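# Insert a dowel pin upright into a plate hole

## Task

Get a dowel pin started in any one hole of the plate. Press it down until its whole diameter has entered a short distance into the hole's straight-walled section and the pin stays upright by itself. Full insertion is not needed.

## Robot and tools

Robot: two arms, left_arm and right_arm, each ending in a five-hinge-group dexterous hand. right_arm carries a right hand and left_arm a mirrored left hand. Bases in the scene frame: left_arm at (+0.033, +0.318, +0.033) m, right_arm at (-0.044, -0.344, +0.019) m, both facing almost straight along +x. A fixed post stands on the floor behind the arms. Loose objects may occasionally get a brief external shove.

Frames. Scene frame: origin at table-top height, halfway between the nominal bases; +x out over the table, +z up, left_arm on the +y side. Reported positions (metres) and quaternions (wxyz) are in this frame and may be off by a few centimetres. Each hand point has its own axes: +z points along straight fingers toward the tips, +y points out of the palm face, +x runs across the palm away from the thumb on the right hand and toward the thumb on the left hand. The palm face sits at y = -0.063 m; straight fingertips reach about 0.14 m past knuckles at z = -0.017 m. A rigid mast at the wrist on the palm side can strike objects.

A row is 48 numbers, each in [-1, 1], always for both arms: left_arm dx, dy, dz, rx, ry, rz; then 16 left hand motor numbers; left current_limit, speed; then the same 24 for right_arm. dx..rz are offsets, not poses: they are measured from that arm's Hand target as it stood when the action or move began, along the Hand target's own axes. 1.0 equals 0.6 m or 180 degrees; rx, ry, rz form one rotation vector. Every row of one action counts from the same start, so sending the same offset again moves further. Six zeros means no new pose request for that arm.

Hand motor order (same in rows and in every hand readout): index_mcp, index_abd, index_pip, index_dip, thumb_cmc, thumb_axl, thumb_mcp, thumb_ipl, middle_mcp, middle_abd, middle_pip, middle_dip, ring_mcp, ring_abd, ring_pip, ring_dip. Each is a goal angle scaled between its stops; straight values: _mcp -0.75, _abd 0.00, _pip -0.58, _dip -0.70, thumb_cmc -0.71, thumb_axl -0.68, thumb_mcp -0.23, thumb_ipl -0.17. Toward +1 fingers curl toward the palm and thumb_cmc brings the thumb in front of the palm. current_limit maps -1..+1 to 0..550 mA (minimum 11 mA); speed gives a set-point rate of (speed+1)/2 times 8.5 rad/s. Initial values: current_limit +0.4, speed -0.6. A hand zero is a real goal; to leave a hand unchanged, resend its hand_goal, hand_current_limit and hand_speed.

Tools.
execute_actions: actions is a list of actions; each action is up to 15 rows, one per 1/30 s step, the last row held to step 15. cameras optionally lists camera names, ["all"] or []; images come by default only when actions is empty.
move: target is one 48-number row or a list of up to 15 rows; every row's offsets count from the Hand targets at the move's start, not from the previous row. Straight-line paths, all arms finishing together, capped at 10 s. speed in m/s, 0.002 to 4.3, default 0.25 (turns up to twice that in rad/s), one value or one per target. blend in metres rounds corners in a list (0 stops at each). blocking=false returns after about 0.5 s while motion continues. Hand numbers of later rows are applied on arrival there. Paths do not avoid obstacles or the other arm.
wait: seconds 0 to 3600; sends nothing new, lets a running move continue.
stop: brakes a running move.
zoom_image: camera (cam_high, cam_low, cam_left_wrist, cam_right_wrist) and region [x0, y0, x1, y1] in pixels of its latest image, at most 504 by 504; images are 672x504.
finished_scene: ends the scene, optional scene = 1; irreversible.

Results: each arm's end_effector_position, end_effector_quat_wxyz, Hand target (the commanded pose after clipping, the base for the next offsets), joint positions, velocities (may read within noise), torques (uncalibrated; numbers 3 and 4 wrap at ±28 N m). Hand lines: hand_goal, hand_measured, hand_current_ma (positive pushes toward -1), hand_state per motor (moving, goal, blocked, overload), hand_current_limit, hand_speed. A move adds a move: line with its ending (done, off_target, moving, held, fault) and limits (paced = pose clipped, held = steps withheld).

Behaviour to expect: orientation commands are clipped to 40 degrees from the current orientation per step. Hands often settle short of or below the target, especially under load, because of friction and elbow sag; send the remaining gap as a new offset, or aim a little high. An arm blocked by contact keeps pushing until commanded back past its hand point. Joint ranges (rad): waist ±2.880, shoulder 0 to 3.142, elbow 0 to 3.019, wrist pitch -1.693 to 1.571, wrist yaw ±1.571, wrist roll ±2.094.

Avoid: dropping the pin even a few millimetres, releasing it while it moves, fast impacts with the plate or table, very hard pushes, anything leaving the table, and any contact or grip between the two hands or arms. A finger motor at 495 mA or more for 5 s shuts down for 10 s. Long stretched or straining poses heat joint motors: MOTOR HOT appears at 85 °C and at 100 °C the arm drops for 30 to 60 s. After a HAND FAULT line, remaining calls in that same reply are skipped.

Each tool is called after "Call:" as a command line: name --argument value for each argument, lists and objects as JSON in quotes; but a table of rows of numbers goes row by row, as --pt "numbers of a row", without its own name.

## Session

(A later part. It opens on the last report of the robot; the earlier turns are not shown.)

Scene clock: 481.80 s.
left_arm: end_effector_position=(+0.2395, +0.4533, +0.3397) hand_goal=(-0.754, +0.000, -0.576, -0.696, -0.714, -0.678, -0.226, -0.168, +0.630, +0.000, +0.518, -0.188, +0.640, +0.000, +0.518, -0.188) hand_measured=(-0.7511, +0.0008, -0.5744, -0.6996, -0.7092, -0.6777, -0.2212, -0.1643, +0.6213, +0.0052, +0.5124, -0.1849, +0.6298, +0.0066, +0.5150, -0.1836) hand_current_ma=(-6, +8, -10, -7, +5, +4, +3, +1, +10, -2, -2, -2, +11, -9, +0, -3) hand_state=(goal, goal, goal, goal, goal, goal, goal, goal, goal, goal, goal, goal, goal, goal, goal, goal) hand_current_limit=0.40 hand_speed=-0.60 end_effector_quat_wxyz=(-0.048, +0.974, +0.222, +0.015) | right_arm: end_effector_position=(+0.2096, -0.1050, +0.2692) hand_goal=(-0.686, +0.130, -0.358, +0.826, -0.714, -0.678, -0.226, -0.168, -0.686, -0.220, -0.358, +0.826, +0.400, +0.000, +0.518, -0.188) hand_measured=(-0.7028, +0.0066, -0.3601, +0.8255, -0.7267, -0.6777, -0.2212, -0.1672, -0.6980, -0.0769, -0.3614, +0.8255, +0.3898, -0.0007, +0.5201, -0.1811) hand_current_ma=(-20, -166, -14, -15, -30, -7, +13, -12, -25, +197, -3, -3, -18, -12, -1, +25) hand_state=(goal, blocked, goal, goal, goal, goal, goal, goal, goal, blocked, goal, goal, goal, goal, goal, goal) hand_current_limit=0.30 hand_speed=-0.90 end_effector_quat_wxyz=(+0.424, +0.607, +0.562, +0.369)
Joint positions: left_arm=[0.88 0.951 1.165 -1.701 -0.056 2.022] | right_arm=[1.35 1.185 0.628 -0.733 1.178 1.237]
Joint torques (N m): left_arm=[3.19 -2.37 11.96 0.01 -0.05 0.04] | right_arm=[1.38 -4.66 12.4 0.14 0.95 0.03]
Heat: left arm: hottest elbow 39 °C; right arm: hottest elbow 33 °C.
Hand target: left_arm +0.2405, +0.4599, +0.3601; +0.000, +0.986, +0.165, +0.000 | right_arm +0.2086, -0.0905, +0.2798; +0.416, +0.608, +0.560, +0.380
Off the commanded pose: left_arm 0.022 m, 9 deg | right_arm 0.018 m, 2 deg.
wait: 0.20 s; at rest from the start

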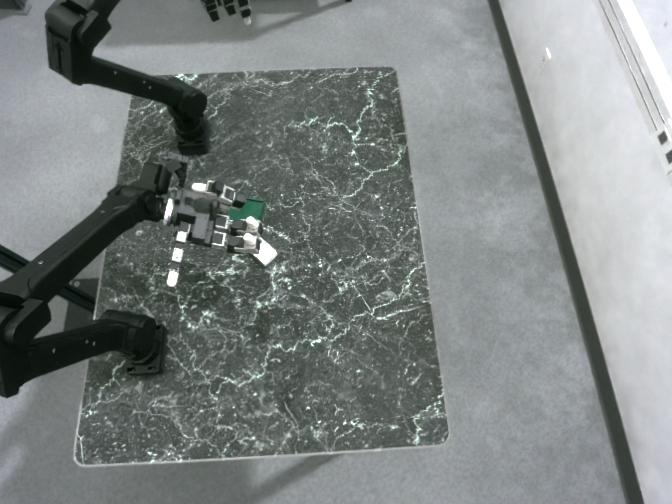

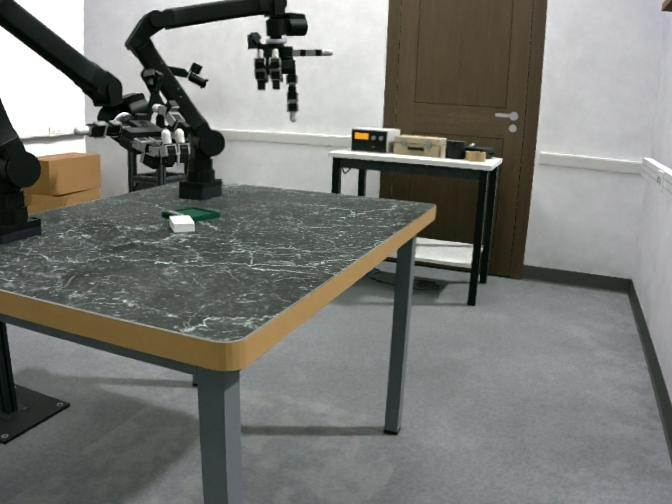

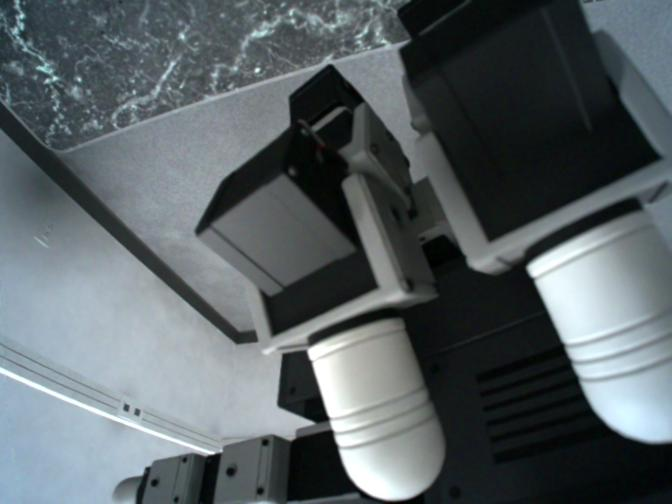

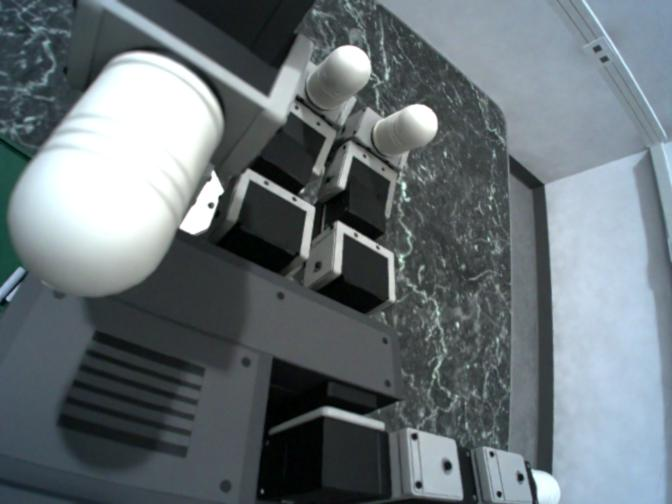

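Call:
move --target '[0,0,0,0,0,0,-0.754,0,-0.576,-0.696,-0.714,-0.678,-0.226,-0.168,0.63,0,0.518,-0.188,0.64,0,0.518,-0.188,0.4,-0.6,0.0005,-0.1242,0.0489,0,0,0,-0.685,0.13,-0.358,0.826,-0.714,-0.678,-0.226,-0.168,-0.685,-0.22,-0.358,0.826,0.4,0,0.518,-0.188,0.3,-0.9]' --speed 0.06 --cameras '["cam_high","cam_low"]'

Scene clock: 484.27 s.
left_arm: end_effector_position=(+0.2395, +0.4533, +0.3397) hand_goal=(-0.754, +0.000, -0.576, -0.696, -0.714, -0.678, -0.226, -0.168, +0.630, +0.000, +0.518, -0.188, +0.640, +0.000, +0.518, -0.188) hand_measured=(-0.7498, +0.0023, -0.5731, -0.6996, -0.7079, -0.6777, -0.2222, -0.1633, +0.6213, +0.0066, +0.5124, -0.1836, +0.6298, +0.0066, +0.5150, -0.1836) hand_current_ma=(+4, +4, -6, -2, +0, +9, +7, -9, +12, +1, -14, -4, +10, -7, -1, -6) hand_state=(goal, goal, goal, goal, goal, goal, goal, goal, goal, goal, goal, goal, goal, goal, goal, goal) hand_current_limit=0.40 hand_speed=-0.60 end_effector_quat_wxyz=(-0.048, +0.974, +0.222, +0.015) | right_arm: end_effector_position=(+0.2118, -0.0954, +0.2023) hand_goal=(-0.686, +0.130, -0.358, +0.826, -0.714, -0.678, -0.226, -0.168, -0.686, -0.220, -0.358, +0.826, +0.400, +0.000, +0.518, -0.188) hand_measured=(-0.7028, +0.0066, -0.3601, +0.8255, -0.7255, -0.6777, -0.2212, -0.1672, -0.6968, -0.0798, -0.3614, +0.8255, +0.3898, -0.0007, +0.5201, -0.1811) hand_current_ma=(-22, -168, -7, -10, -24, -1, +10, -9, -9, +196, -2, -8, -24, -8, -2, +13) hand_state=(goal, blocked, goal, goal, goal, goal, goal, goal, goal, blocked, goal, goal, goal, goal, goal, goal) hand_current_limit=0.30 hand_speed=-0.90 end_effector_quat_wxyz=(+0.420, +0.611, +0.557, +0.374)
Joint positions: left_arm=[0.88 0.951 1.165 -1.701 -0.056 2.022] | right_arm=[1.35 1.371 0.56 -0.468 1.178 1.245]
Joint torques (N m): left_arm=[3.14 -2.37 11.97 -0.01 -0.04 0.05] | right_arm=[1.44 -5.48 7.16 1.11 0.97 -0.04]
Heat: left arm: hottest elbow 39 °C; right arm: hottest elbow 33 °C.
Hand target: left_arm +0.2405, +0.4599, +0.3601; +0.000, +0.986, +0.165, +0.000 | right_arm +0.2086, -0.0905, +0.1997; +0.416, +0.608, +0.560, +0.379
Off the commanded pose: left_arm 0.022 m, 9 deg | right_arm 0.006 m, 1 deg.
joint sent to its limit (left arm) — joint 4 (wrist pitch), lower limit; joint 6 (wrist roll), upper limit. The joint targets are off in orientation, not in position.
move: done

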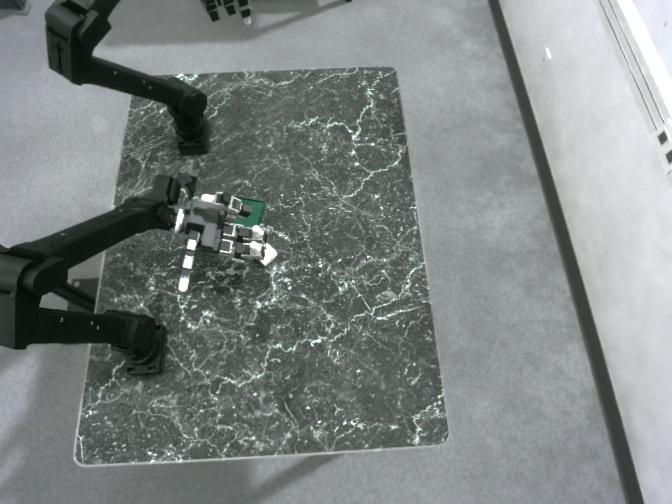

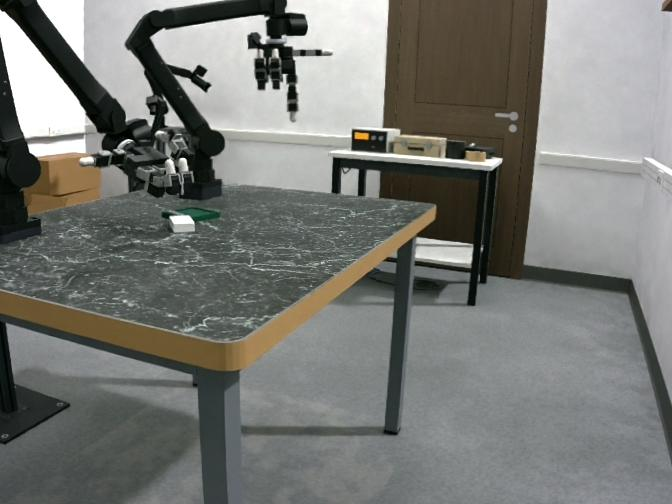

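Call:
zoom_image --camera "cam_high" --region '[220, 190, 300, 280]'

Call:
zoom_image --camera "cam_low" --region '[140, 165, 220, 245]'

Scaled by 5.600 from the camera's image (finer frame: 960x720).

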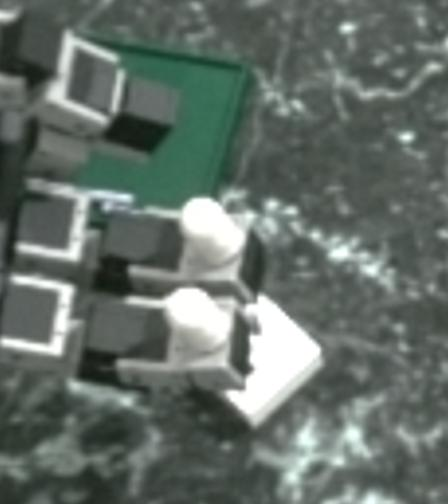

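Scaled by 6.300 from the camera's image (finer frame: 960x720).

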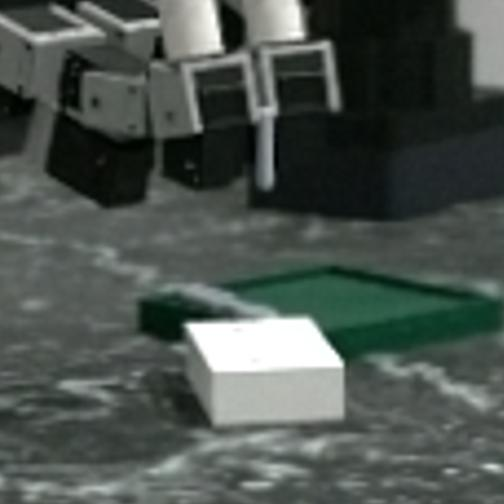

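Call:
move --target '[0,0,0,0,0,0,-0.754,0,-0.576,-0.696,-0.714,-0.678,-0.226,-0.168,0.63,0,0.518,-0.188,0.64,0,0.518,-0.188,0.4,-0.6,0.0003,-0.0543,0.0214,0,0,0,-0.685,0.13,-0.358,0.826,-0.714,-0.678,-0.226,-0.168,-0.685,-0.22,-0.358,0.826,0.4,0,0.518,-0.188,0.3,-0.9]' --speed 0.05 --cameras '["cam_high","cam_low"]'

Call:
zoom_image --camera "cam_high" --region '[240, 220, 290, 270]'

Call:
zoom_image --camera "cam_low" --region '[150, 185, 210, 245]'

Scene clock: 485.97 s.
left_arm: end_effector_position=(+0.2395, +0.4533, +0.3397) hand_goal=(-0.754, +0.000, -0.576, -0.696, -0.714, -0.678, -0.226, -0.168, +0.630, +0.000, +0.518, -0.188, +0.640, +0.000, +0.518, -0.188) hand_measured=(-0.7498, +0.0008, -0.5731, -0.6996, -0.7092, -0.6777, -0.2222, -0.1643, +0.6213, +0.0052, +0.5124, -0.1836, +0.6298, +0.0066, +0.5137, -0.1836) hand_current_ma=(-1, +9, -8, -11, +9, +1, +3, +0, +9, +6, -17, -10, +15, -7, -2, -3) hand_state=(goal, goal, goal, goal, goal, goal, goal, goal, goal, goal, goal, goal, goal, goal, goal, goal) hand_current_limit=0.40 hand_speed=-0.60 end_effector_quat_wxyz=(-0.048, +0.974, +0.222, +0.015) | right_arm: end_effector_position=(+0.2119, -0.0947, +0.1677) hand_goal=(-0.686, +0.130, -0.358, +0.826, -0.714, -0.678, -0.226, -0.168, -0.686, -0.220, -0.358, +0.826, +0.400, +0.000, +0.518, -0.188) hand_measured=(-0.7028, +0.0066, -0.3588, +0.8255, -0.7267, -0.6767, -0.2212, -0.1672, -0.6980, -0.0769, -0.3614, +0.8255, +0.3886, -0.0007, +0.5214, -0.1823) hand_current_ma=(-26, -160, -17, -10, -26, -7, +7, -9, -12, +190, -6, -4, -22, -2, +10, +18) hand_state=(goal, blocked, goal, goal, goal, goal, goal, goal, goal, blocked, goal, goal, goal, goal, goal, goal) hand_current_limit=0.30 hand_speed=-0.90 end_effector_quat_wxyz=(+0.420, +0.611, +0.557, +0.375)
Joint positions: left_arm=[0.88 0.951 1.165 -1.701 -0.056 2.022] | right_arm=[1.35 1.478 0.53 -0.33 1.178 1.245]
Joint torques (N m): left_arm=[3.02 -2.26 11.99 0.02 -0.05 0.04] | right_arm=[0.91 -6.12 6 1.2 0.97 -0.04]
Heat: left arm: hottest elbow 40 °C; right arm: hottest elbow 33 °C.
Hand target: left_arm +0.2405, +0.4599, +0.3601; +0.000, +0.986, +0.165, +0.000 | right_arm +0.2086, -0.0904, +0.1647; +0.416, +0.608, +0.560, +0.379
Off the commanded pose: left_arm 0.022 m, 9 deg | right_arm 0.006 m, 1 deg.
joint sent to its limit (left arm) — joint 4 (wrist pitch), lower limit; joint 6 (wrist roll), upper limit. The joint targets are off in orientation, not in position.
move: done

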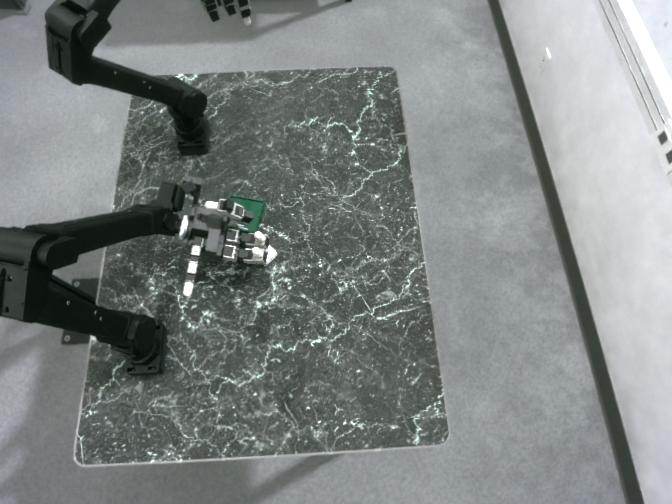

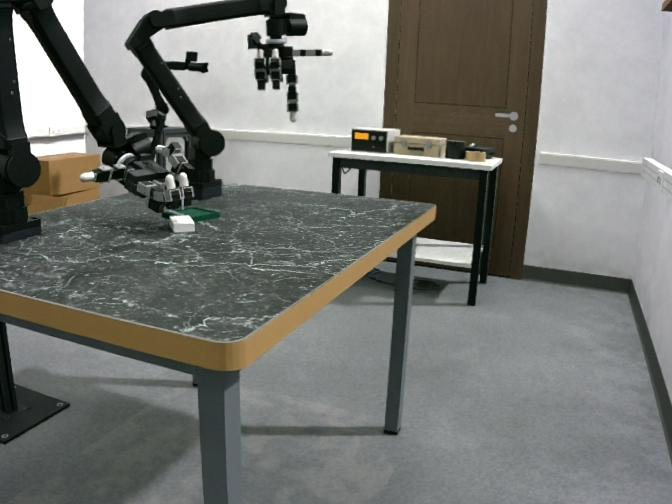

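Scaled by 10.080 from the camera's image (finer frame: 960x720).

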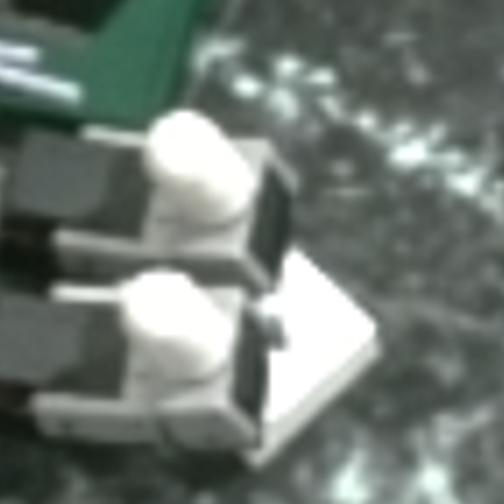

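Scaled by 8.400 from the camera's image (finer frame: 960x720).

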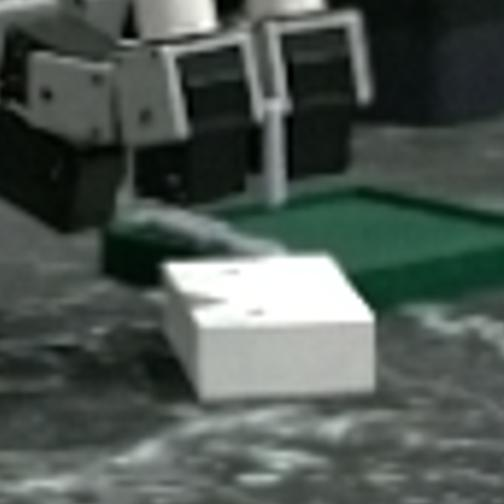

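Call:
zoom_image --camera "cam_low" --region '[70, 140, 220, 250]'

Call:
zoom_image --camera "cam_high" --region '[170, 190, 290, 310]'

Scaled by 3.360 from the camera's image (finer frame: 960x720).

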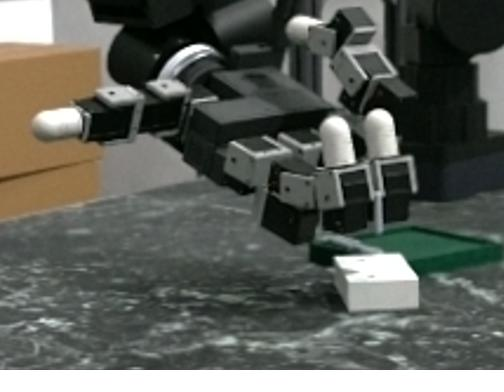

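Scaled by 4.200 from the camera's image (finer frame: 960x720).

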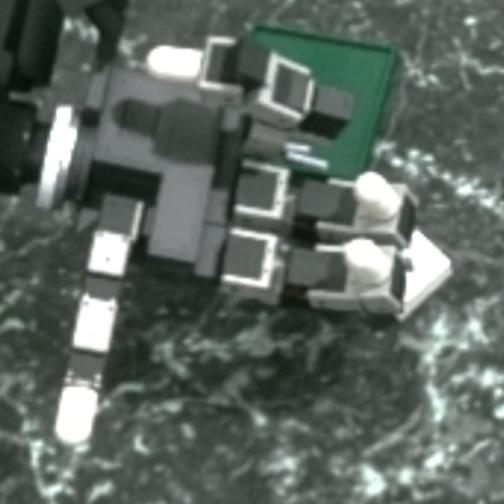

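Call:
move --pt "0 0 0 0 0 0 -0.754 0 -0.576 -0.696 -0.714 -0.678 -0.226 -0.168 0.63 0 0.518 -0.188 0.64 0 0.518 -0.188 0.4 -0.6 -0.0005 0.1087 -0.0428 0 0 0 -0.685 0.13 -0.358 0.826 -0.714 -0.678 -0.226 -0.168 -0.685 -0.22 -0.358 0.826 0.4 0 0.518 -0.188 0.3 -0.9" --pt "0 0 0 0 0 0 -0.754 0 -0.576 -0.696 -0.714 -0.678 -0.226 -0.168 0.63 0 0.518 -0.188 0.64 0 0.518 -0.188 0.4 -0.6 -0.0692 0.1175 -0.0198 0 0.2326 -0.0915 -0.685 0.13 -0.358 0.826 -0.714 -0.678 -0.226 -0.168 -0.685 -0.22 -0.358 0.826 0.4 0 0.518 -0.188 0.3 -0.9" --speed 0.1 --blend 0.02 --cameras '["cam_high","cam_low"]'

Scene clock: 496.27 s.
left_arm: end_effector_position=(+0.2395, +0.4533, +0.3397) hand_goal=(-0.754, +0.000, -0.576, -0.696, -0.714, -0.678, -0.226, -0.168, +0.630, +0.000, +0.518, -0.188, +0.640, +0.000, +0.518, -0.188) hand_measured=(-0.7511, +0.0008, -0.5731, -0.6996, -0.7079, -0.6777, -0.2212, -0.1643, +0.6213, +0.0052, +0.5124, -0.1836, +0.6298, +0.0066, +0.5150, -0.1823) hand_current_ma=(-6, -4, -9, -6, +4, +0, +7, -1, +8, +11, -11, -2, +7, -10, +1, -6) hand_state=(goal, goal, goal, goal, goal, goal, goal, goal, goal, goal, goal, goal, goal, goal, goal, goal) hand_current_limit=0.40 hand_speed=-0.60 end_effector_quat_wxyz=(-0.048, +0.974, +0.222, +0.015) | right_arm: end_effector_position=(+0.2177, -0.1298, +0.2328) hand_goal=(-0.686, +0.130, -0.358, +0.826, -0.714, -0.678, -0.226, -0.168, -0.686, -0.220, -0.358, +0.826, +0.400, +0.000, +0.518, -0.188) hand_measured=(-0.7016, +0.0052, -0.3614, +0.8242, -0.7255, -0.6767, -0.2212, -0.1681, -0.6968, -0.0769, -0.3614, +0.8255, +0.3886, -0.0007, +0.5201, -0.1823) hand_current_ma=(-22, -158, -9, -15, -30, -8, +10, -15, -8, +198, -8, -16, -24, -12, -4, +14) hand_state=(goal, blocked, goal, goal, goal, goal, goal, goal, goal, blocked, goal, goal, goal, goal, goal, goal) hand_current_limit=0.30 hand_speed=-0.90 end_effector_quat_wxyz=(+0.233, +0.347, +0.751, +0.511)
Joint positions: left_arm=[0.88 0.951 1.165 -1.701 -0.056 2.022] | right_arm=[0.821 0.519 0.112 0.027 0.101 0.046]
Joint torques (N m): left_arm=[3.14 -2.32 12 0.02 -0.05 0.05] | right_arm=[-0.44 -0.21 11.41 1.4 -0.03 -0.1]
Heat: left arm: hottest elbow 40 °C; right arm: hottest elbow 32 °C.
Hand target: left_arm +0.2405, +0.4599, +0.3601; +0.000, +0.986, +0.165, +0.000 | right_arm +0.2198, -0.1328, +0.2348; +0.238, +0.349, +0.750, +0.509
Off the commanded pose: left_arm 0.022 m, 9 deg | right_arm 0.004 m, 1 deg.
joint sent to its limit (left arm) — joint 4 (wrist pitch), lower limit; joint 6 (wrist roll), upper limit. The joint targets are off in orientation, not in position.
move: done

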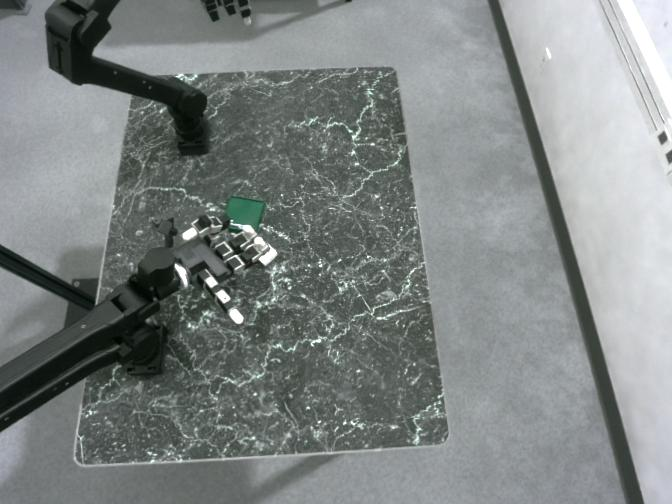

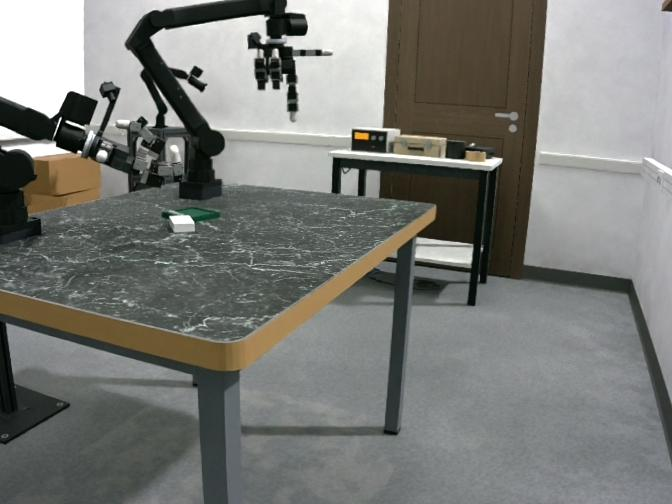

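Call:
zoom_image --camera "cam_high" --region '[180, 200, 290, 310]'

Call:
zoom_image --camera "cam_low" --region '[110, 120, 230, 240]'

Scaled by 4.582 from the camera's image (finer frame: 960x720).

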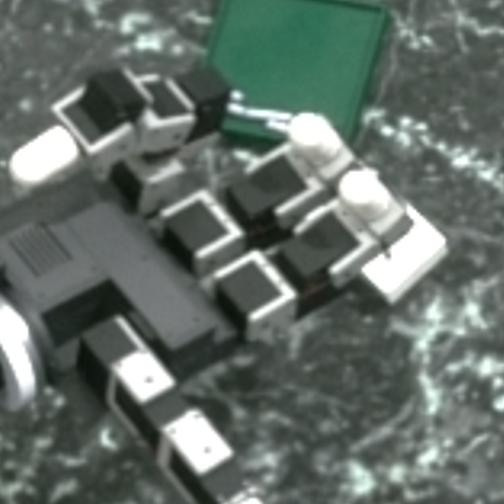

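Scaled by 4.200 from the camera's image (finer frame: 960x720).

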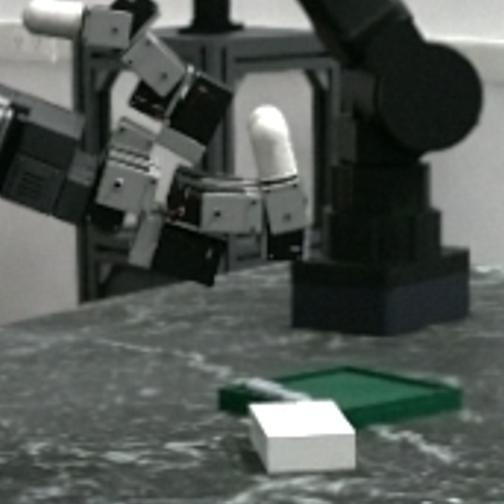

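Call:
move --target '[0.2005,0.4385,0.05,0,0,-0.38,0.66,0,0.518,-0.188,0.143,-0.678,-0.226,-0.168,0.63,0,0.518,-0.188,0.64,0,0.518,-0.188,0.4,-0.6,0.0132,-0.0303,0.0137,0,-0.0413,0.0163,-0.685,0.13,-0.358,0.826,-0.714,-0.678,-0.226,-0.168,-0.685,-0.22,-0.358,0.826,0.4,0,0.518,-0.188,0.3,-0.9]' --speed 0.2 --cameras '["cam_high","cam_left_wrist"]'

Scene clock: 501.57 s.
left_arm: end_effector_position=(+0.4240, +0.2555, +0.3090) hand_goal=(+0.660, +0.000, +0.518, -0.188, +0.142, -0.678, -0.226, -0.168, +0.630, +0.000, +0.518, -0.188, +0.640, +0.000, +0.518, -0.188) hand_measured=(+0.3295, +0.0081, +0.4739, -0.2027, +0.1121, -0.6704, -0.2381, -0.1633, +0.6213, +0.0052, +0.5124, -0.1849, +0.6298, +0.0081, +0.5150, -0.1836) hand_current_ma=(-389, +2, -17, -4, -5, -3, +9, -3, +7, +6, -8, -6, +9, -7, +2, -12) hand_state=(blocked, goal, blocked, goal, blocked, goal, goal, goal, goal, goal, goal, goal, goal, goal, goal, goal) hand_current_limit=0.40 hand_speed=-0.60 end_effector_quat_wxyz=(-0.021, +0.724, +0.689, -0.015) | right_arm: end_effector_position=(+0.2173, -0.1303, +0.2107) hand_goal=(-0.686, +0.130, -0.358, +0.826, -0.714, -0.678, -0.226, -0.168, -0.686, -0.220, -0.358, +0.826, +0.400, +0.000, +0.518, -0.188) hand_measured=(-0.7016, +0.0066, -0.3601, +0.8255, -0.7267, -0.6777, -0.2222, -0.1672, -0.6980, -0.0783, -0.3601, +0.8255, +0.3886, -0.0021, +0.5188, -0.1811) hand_current_ma=(-20, -164, -15, -11, -20, -2, +8, -3, -10, +196, +5, -8, -20, -8, +2, +19) hand_state=(goal, blocked, goal, goal, goal, goal, goal, goal, goal, blocked, goal, goal, goal, goal, goal, goal) hand_current_limit=0.30 hand_speed=-0.90 end_effector_quat_wxyz=(+0.277, +0.402, +0.728, +0.481)
Joint positions: left_arm=[-0.272 1.199 1.25 -1.674 0.003 -0.207] | right_arm=[1.004 0.691 0.097 0.16 0.42 0.169]
Joint torques (N m): left_arm=[2.2 -5.25 12.29 0.87 -0.26 -0.15] | right_arm=[1.61 0.38 10.17 2.62 0.3 0.04]
Heat: left arm: hottest elbow 40 °C; right arm: hottest elbow 32 °C.
Hand target: left_arm +0.4397, +0.2501, +0.3299; +0.000, +0.723, +0.691, +0.000 | right_arm +0.2155, -0.1262, +0.2148; +0.273, +0.400, +0.724, +0.491
Off the commanded pose: left_arm 0.027 m, 3 deg | right_arm 0.006 m, 1 deg.
move: off_target (left_arm)

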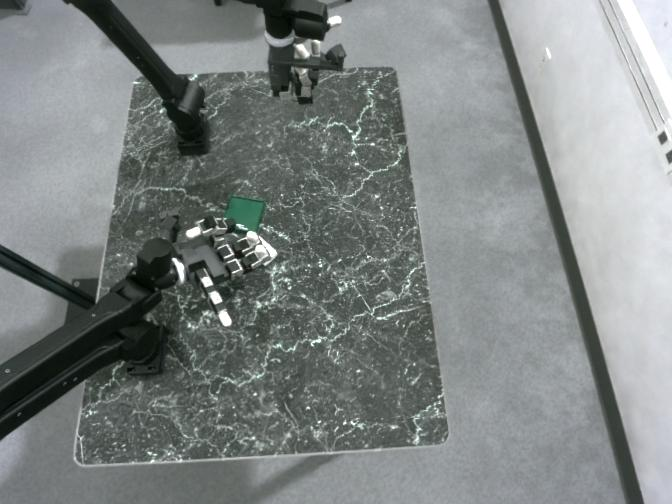

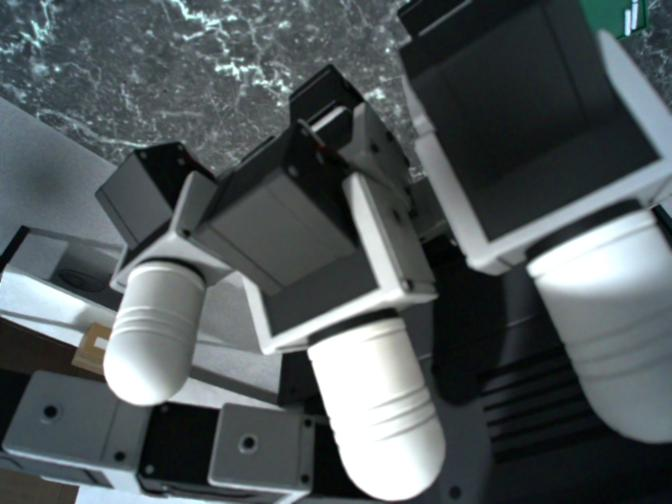

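Call:
move --pt "0 0 0 0 0 0 0.2 0 0.47 -0.2 -0.6 -0.678 -0.226 -0.168 0.63 0 0.518 -0.188 0.64 0 0.518 -0.188 0.4 -0.6 0 0 0 0 0 0 -0.685 0.13 -0.358 0.826 -0.714 -0.678 -0.226 -0.168 -0.685 -0.22 -0.358 0.826 0.4 0 0.518 -0.188 0.3 -0.9" --pt "0 0 0 0 0 0 0.63 0 0.518 -0.188 -0.6 -0.678 -0.226 -0.168 0.63 0 0.518 -0.188 0.64 0 0.518 -0.188 0.4 -0.6 0 0 0 0 0 0 -0.685 0.13 -0.358 0.826 -0.714 -0.678 -0.226 -0.168 -0.685 -0.22 -0.358 0.826 0.4 0 0.518 -0.188 0.3 -0.9" --speed 0.1 --cameras '["cam_left_wrist"]'

Scene clock: 503.27 s.
left_arm: end_effector_position=(+0.4240, +0.2558, +0.3090) hand_goal=(+0.630, +0.000, +0.518, -0.188, -0.600, -0.678, -0.226, -0.168, +0.630, +0.000, +0.518, -0.188, +0.640, +0.000, +0.518, -0.188) hand_measured=(+0.6069, +0.0052, +0.5124, -0.1925, -0.5936, -0.6746, -0.2232, -0.1643, +0.6201, +0.0052, +0.5124, -0.1836, +0.6286, +0.0066, +0.5150, -0.1836) hand_current_ma=(-10, +12, -7, -9, +0, +3, +6, -6, +10, +6, -14, +0, +17, -10, +1, -6) hand_state=(blocked, goal, goal, goal, goal, goal, goal, goal, goal, goal, goal, goal, goal, goal, goal, goal) hand_current_limit=0.40 hand_speed=-0.60 end_effector_quat_wxyz=(-0.021, +0.723, +0.690, -0.015) | right_arm: end_effector_position=(+0.2173, -0.1303, +0.2108) hand_goal=(-0.686, +0.130, -0.358, +0.826, -0.714, -0.678, -0.226, -0.168, -0.686, -0.220, -0.358, +0.826, +0.400, +0.000, +0.518, -0.188) hand_measured=(-0.7016, +0.0066, -0.3601, +0.8242, -0.7267, -0.6777, -0.2212, -0.1681, -0.6968, -0.0783, -0.3614, +0.8267, +0.3898, +0.0008, +0.5201, -0.1811) hand_current_ma=(-18, -169, -14, -8, -27, -13, +4, -5, -9, +196, +1, -6, -20, -9, -5, +24) hand_state=(goal, blocked, goal, goal, goal, goal, goal, goal, goal, blocked, goal, goal, goal, goal, goal, goal) hand_current_limit=0.30 hand_speed=-0.90 end_effector_quat_wxyz=(+0.277, +0.402, +0.728, +0.481)
Joint positions: left_arm=[-0.272 1.199 1.25 -1.674 0.003 -0.209] | right_arm=[1.004 0.691 0.097 0.161 0.42 0.169]
Joint torques (N m): left_arm=[2.32 -5.3 12.27 0.84 -0.26 -0.11] | right_arm=[1.61 0.5 10.18 2.56 0.34 0.01]
Heat: left arm: hottest elbow 40 °C; right arm: hottest elbow 32 °C.
Hand target: left_arm +0.4396, +0.2501, +0.3299; +0.000, +0.723, +0.691, +0.000 | right_arm +0.2155, -0.1262, +0.2149; +0.273, +0.400, +0.724, +0.491
Off the commanded pose: left_arm 0.027 m, 3 deg | right_arm 0.006 m, 1 deg.
move: done; target 2's new numbers were sent with left_arm's hand 0.027 m and 3 deg from that target

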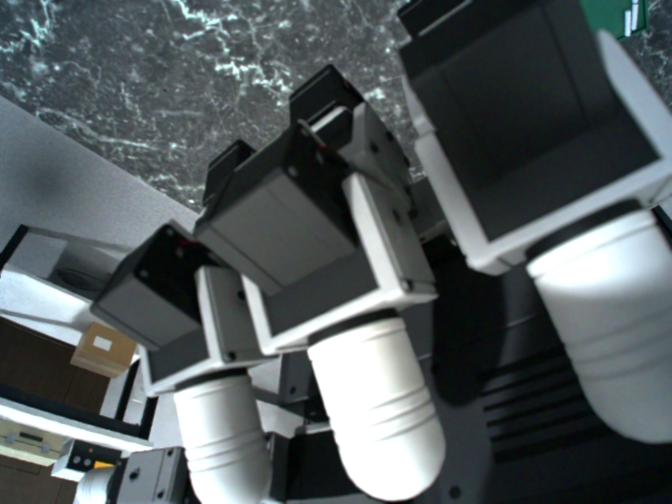

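Call:
move --target '[-0.64,0.018,0.0917,0,0,-0.3756,0.63,0,0.518,-0.188,-0.6,-0.678,-0.226,-0.168,0.63,0,0.518,-0.188,0.64,0,0.518,-0.188,0.4,-0.6,0,0,0,0,0,0,-0.685,0.13,-0.358,0.826,-0.714,-0.678,-0.226,-0.168,-0.685,-0.22,-0.358,0.826,0.4,0,0.518,-0.188,0.3,-0.9]' --speed 0.2 --cameras '["all"]'

Scene clock: 507.40 s.
left_arm: end_effector_position=(+0.4294, -0.1259, +0.2633) hand_goal=(+0.630, +0.000, +0.518, -0.188, -0.600, -0.678, -0.226, -0.168, +0.630, +0.000, +0.518, -0.188, +0.640, +0.000, +0.518, -0.188) hand_measured=(+0.6069, +0.0023, +0.5124, -0.1925, -0.5987, -0.6735, -0.2222, -0.1643, +0.6213, +0.0052, +0.5124, -0.1849, +0.6298, +0.0066, +0.5150, -0.1836) hand_current_ma=(-9, -6, +1, -9, +9, -2, +5, +6, +9, +8, -6, -8, +8, -10, +0, -1) hand_state=(blocked, goal, goal, goal, goal, goal, goal, goal, goal, goal, goal, goal, goal, goal, goal, goal) hand_current_limit=0.40 hand_speed=-0.60 end_effector_quat_wxyz=(+0.006, +0.223, +0.975, -0.004) | right_arm: end_effector_position=(+0.2173, -0.1303, +0.2108) hand_goal=(-0.686, +0.130, -0.358, +0.826, -0.714, -0.678, -0.226, -0.168, -0.686, -0.220, -0.358, +0.826, +0.400, +0.000, +0.518, -0.188) hand_measured=(-0.7016, +0.0066, -0.3601, +0.8255, -0.7255, -0.6777, -0.2212, -0.1672, -0.6968, -0.0783, -0.3614, +0.8255, +0.3886, -0.0007, +0.5201, -0.1823) hand_current_ma=(-25, -162, -14, -9, -22, -8, +16, -11, -15, +194, +2, -3, -11, -6, -7, +18) hand_state=(goal, blocked, goal, goal, goal, goal, goal, goal, goal, blocked, goal, goal, goal, goal, goal, goal) hand_current_limit=0.30 hand_speed=-0.90 end_effector_quat_wxyz=(+0.277, +0.402, +0.728, +0.481)
Joint positions: left_arm=[-0.965 2.098 2.242 -1.7 -0.003 -2.07] | right_arm=[1.004 0.691 0.097 0.161 0.42 0.169]
Joint torques (N m): left_arm=[2.49 -17.79 11.79 -0.36 -0.38 -0.11] | right_arm=[1.67 0.09 10.17 2.61 0.31 0.04]
Heat: left arm: hottest elbow 41 °C; right arm: hottest elbow 32 °C.
Hand target: left_arm +0.4329, -0.1339, +0.2748; +0.000, +0.217, +0.976, +0.000 | right_arm +0.2155, -0.1262, +0.2149; +0.273, +0.400, +0.724, +0.491
Off the commanded pose: left_arm 0.015 m, 1 deg | right_arm 0.006 m, 1 deg.
joint sent to its limit (left arm) — joint 4 (wrist pitch), lower limit. The joint targets are off in orientation, not in position.
move: off_target (left_arm)

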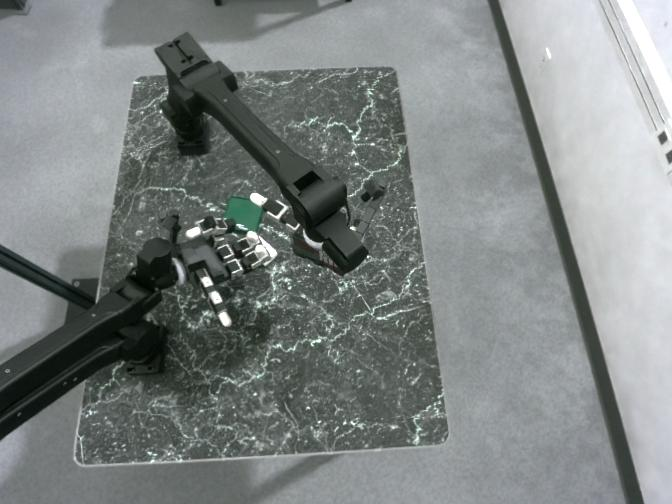

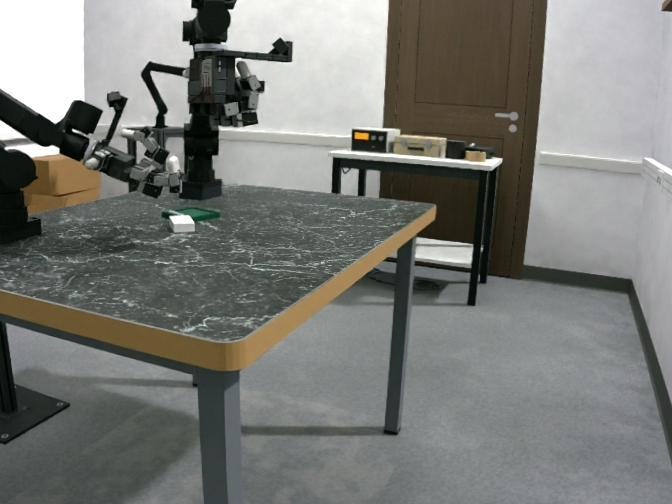

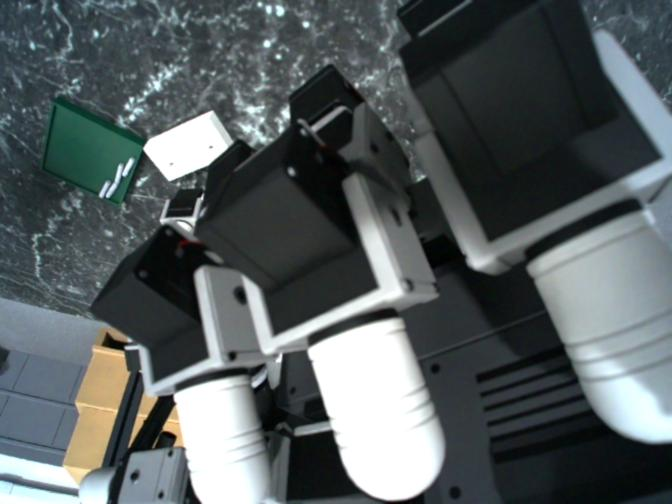

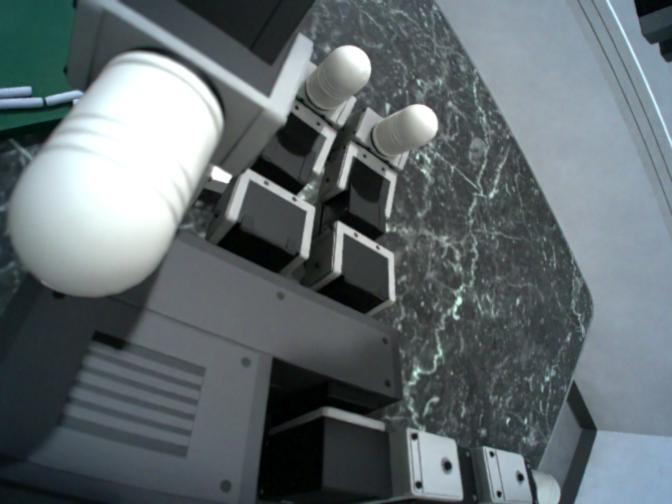

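Call:
zoom_image --camera "cam_left_wrist" --region '[30, 70, 270, 310]'

Scaled by 2.100 from the camera's image (finer frame: 960x720).

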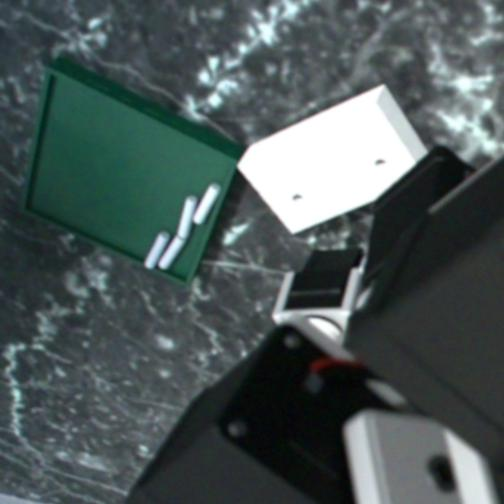

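Call:
move --target '[-0.0587,-0.0445,0.0833,0,0,0,-0.754,0,-0.576,-0.696,-0.6,-0.678,-0.226,-0.168,0.63,0,0.518,-0.188,0.64,0,0.518,-0.188,0.4,-0.6,0,-0.093,0.0366,0,0,0,-0.685,0.13,-0.358,0.826,-0.714,-0.678,-0.226,-0.168,-0.685,-0.22,-0.358,0.826,0.4,0,0.518,-0.188,0.3,-0.9]' --speed 0.08 --cameras '["all"]'

Call:
zoom_image --camera "cam_left_wrist" --region '[60, 80, 260, 280]'

Call:
zoom_image --camera "cam_low" --region '[120, 160, 220, 250]'

Scene clock: 509.93 s.
left_arm: end_effector_position=(+0.4518, -0.1631, +0.2155) hand_goal=(-0.754, +0.000, -0.576, -0.696, -0.600, -0.678, -0.226, -0.168, +0.630, +0.000, +0.518, -0.188, +0.640, +0.000, +0.518, -0.188) hand_measured=(-0.7498, +0.0023, -0.5705, -0.6958, -0.5987, -0.6746, -0.2222, -0.1633, +0.6213, +0.0052, +0.5124, -0.1836, +0.6298, +0.0066, +0.5150, -0.1823) hand_current_ma=(+0, +6, -4, -8, +2, +7, +5, -1, +11, +1, -1, -2, +12, -7, -6, -6) hand_state=(goal, goal, goal, goal, goal, goal, goal, goal, goal, goal, goal, goal, goal, goal, goal, goal) hand_current_limit=0.40 hand_speed=-0.60 end_effector_quat_wxyz=(+0.003, +0.221, +0.975, -0.001) | right_arm: end_effector_position=(+0.2169, -0.1314, +0.1508) hand_goal=(-0.686, +0.130, -0.358, +0.826, -0.714, -0.678, -0.226, -0.168, -0.686, -0.220, -0.358, +0.826, +0.400, +0.000, +0.518, -0.188) hand_measured=(-0.7028, +0.0052, -0.3588, +0.8255, -0.7255, -0.6777, -0.2212, -0.1672, -0.6980, -0.0783, -0.3614, +0.8255, +0.3898, -0.0007, +0.5201, -0.1811) hand_current_ma=(-29, -170, -10, -9, -24, -4, +11, -7, -3, +198, -10, -8, -24, -9, -2, +18) hand_state=(goal, blocked, goal, goal, goal, goal, goal, goal, goal, blocked, goal, goal, goal, goal, goal, goal) hand_current_limit=0.30 hand_speed=-0.90 end_effector_quat_wxyz=(+0.272, +0.405, +0.737, +0.468)
Joint positions: left_arm=[-0.97 2.265 2.402 -1.701 -0.003 -2.079] | right_arm=[1.004 1.128 0.015 0.645 0.417 0.179]
Joint torques (N m): left_arm=[2.2 -19.37 11.84 -0.29 -0.26 -0.13] | right_arm=[0.38 -2.9 6.37 1.42 0.23 -0.06]
Heat: left arm: hottest elbow 41 °C; right arm: hottest elbow 32 °C.
Hand target: left_arm +0.4534, -0.1730, +0.2249; +0.000, +0.217, +0.976, +0.000 | right_arm +0.2172, -0.1310, +0.1520; +0.272, +0.405, +0.737, +0.468 (not the last commanded pose)
Off the commanded pose: left_arm 0.014 m, 1 deg | right_arm 0.007 m, 3 deg.
joint sent to its limit (left arm) — joint 4 (wrist pitch), lower limit. The joint targets still meet the commanded pose.
move: held (right_arm; a check stopped the path), off_target (left_arm); limits=held
pose unreachable (right arm): on one or more control steps of this call, first in action 0 (counted from 0), this arm could not follow its commanded pose, so it was not sent that pose on those steps. It may still have moved: this result reports where it is.
cause: moving toward the commanded pose would bring two parts of the arm too close to each other (joints 2 (shoulder) and 3 (elbow) lie between them).

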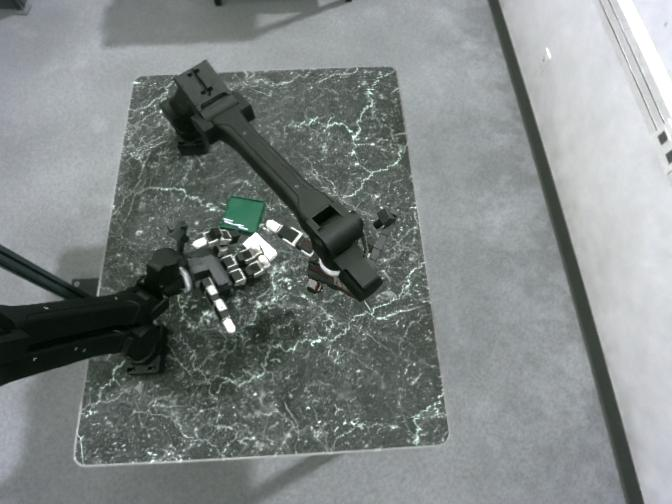

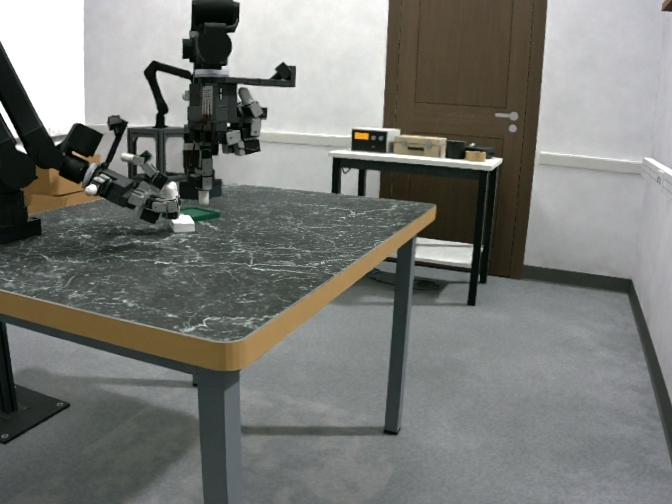

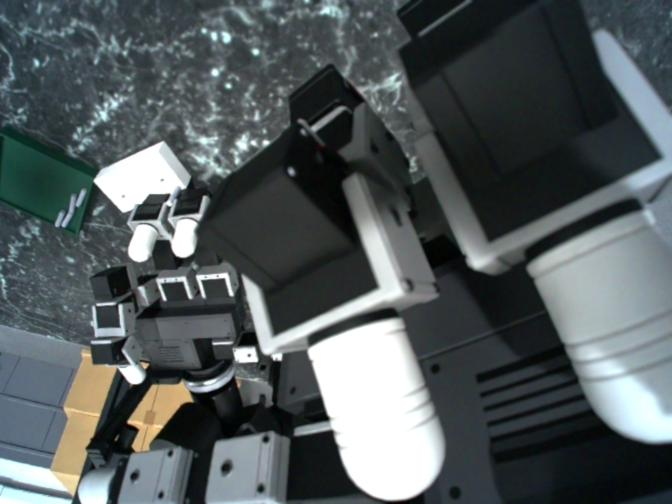

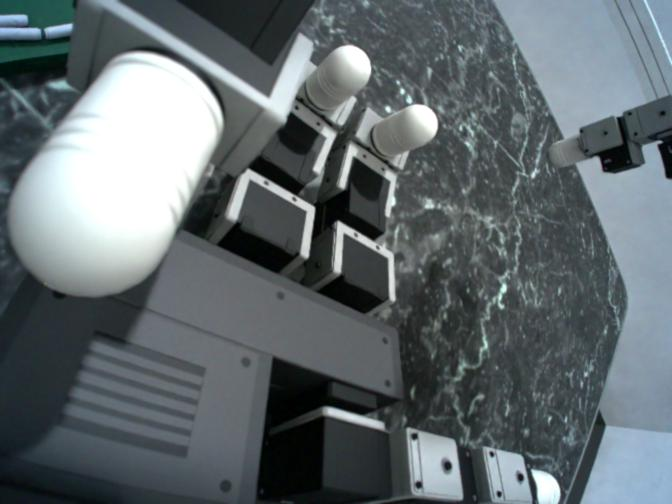

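Scaled by 2.520 from the camera's image (finer frame: 960x720).

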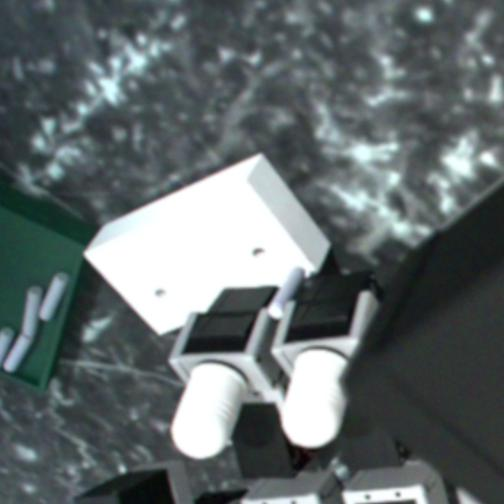

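Scaled by 5.040 from the camera's image (finer frame: 960x720).

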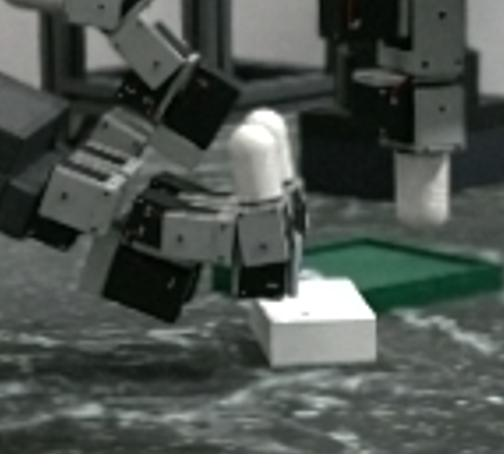

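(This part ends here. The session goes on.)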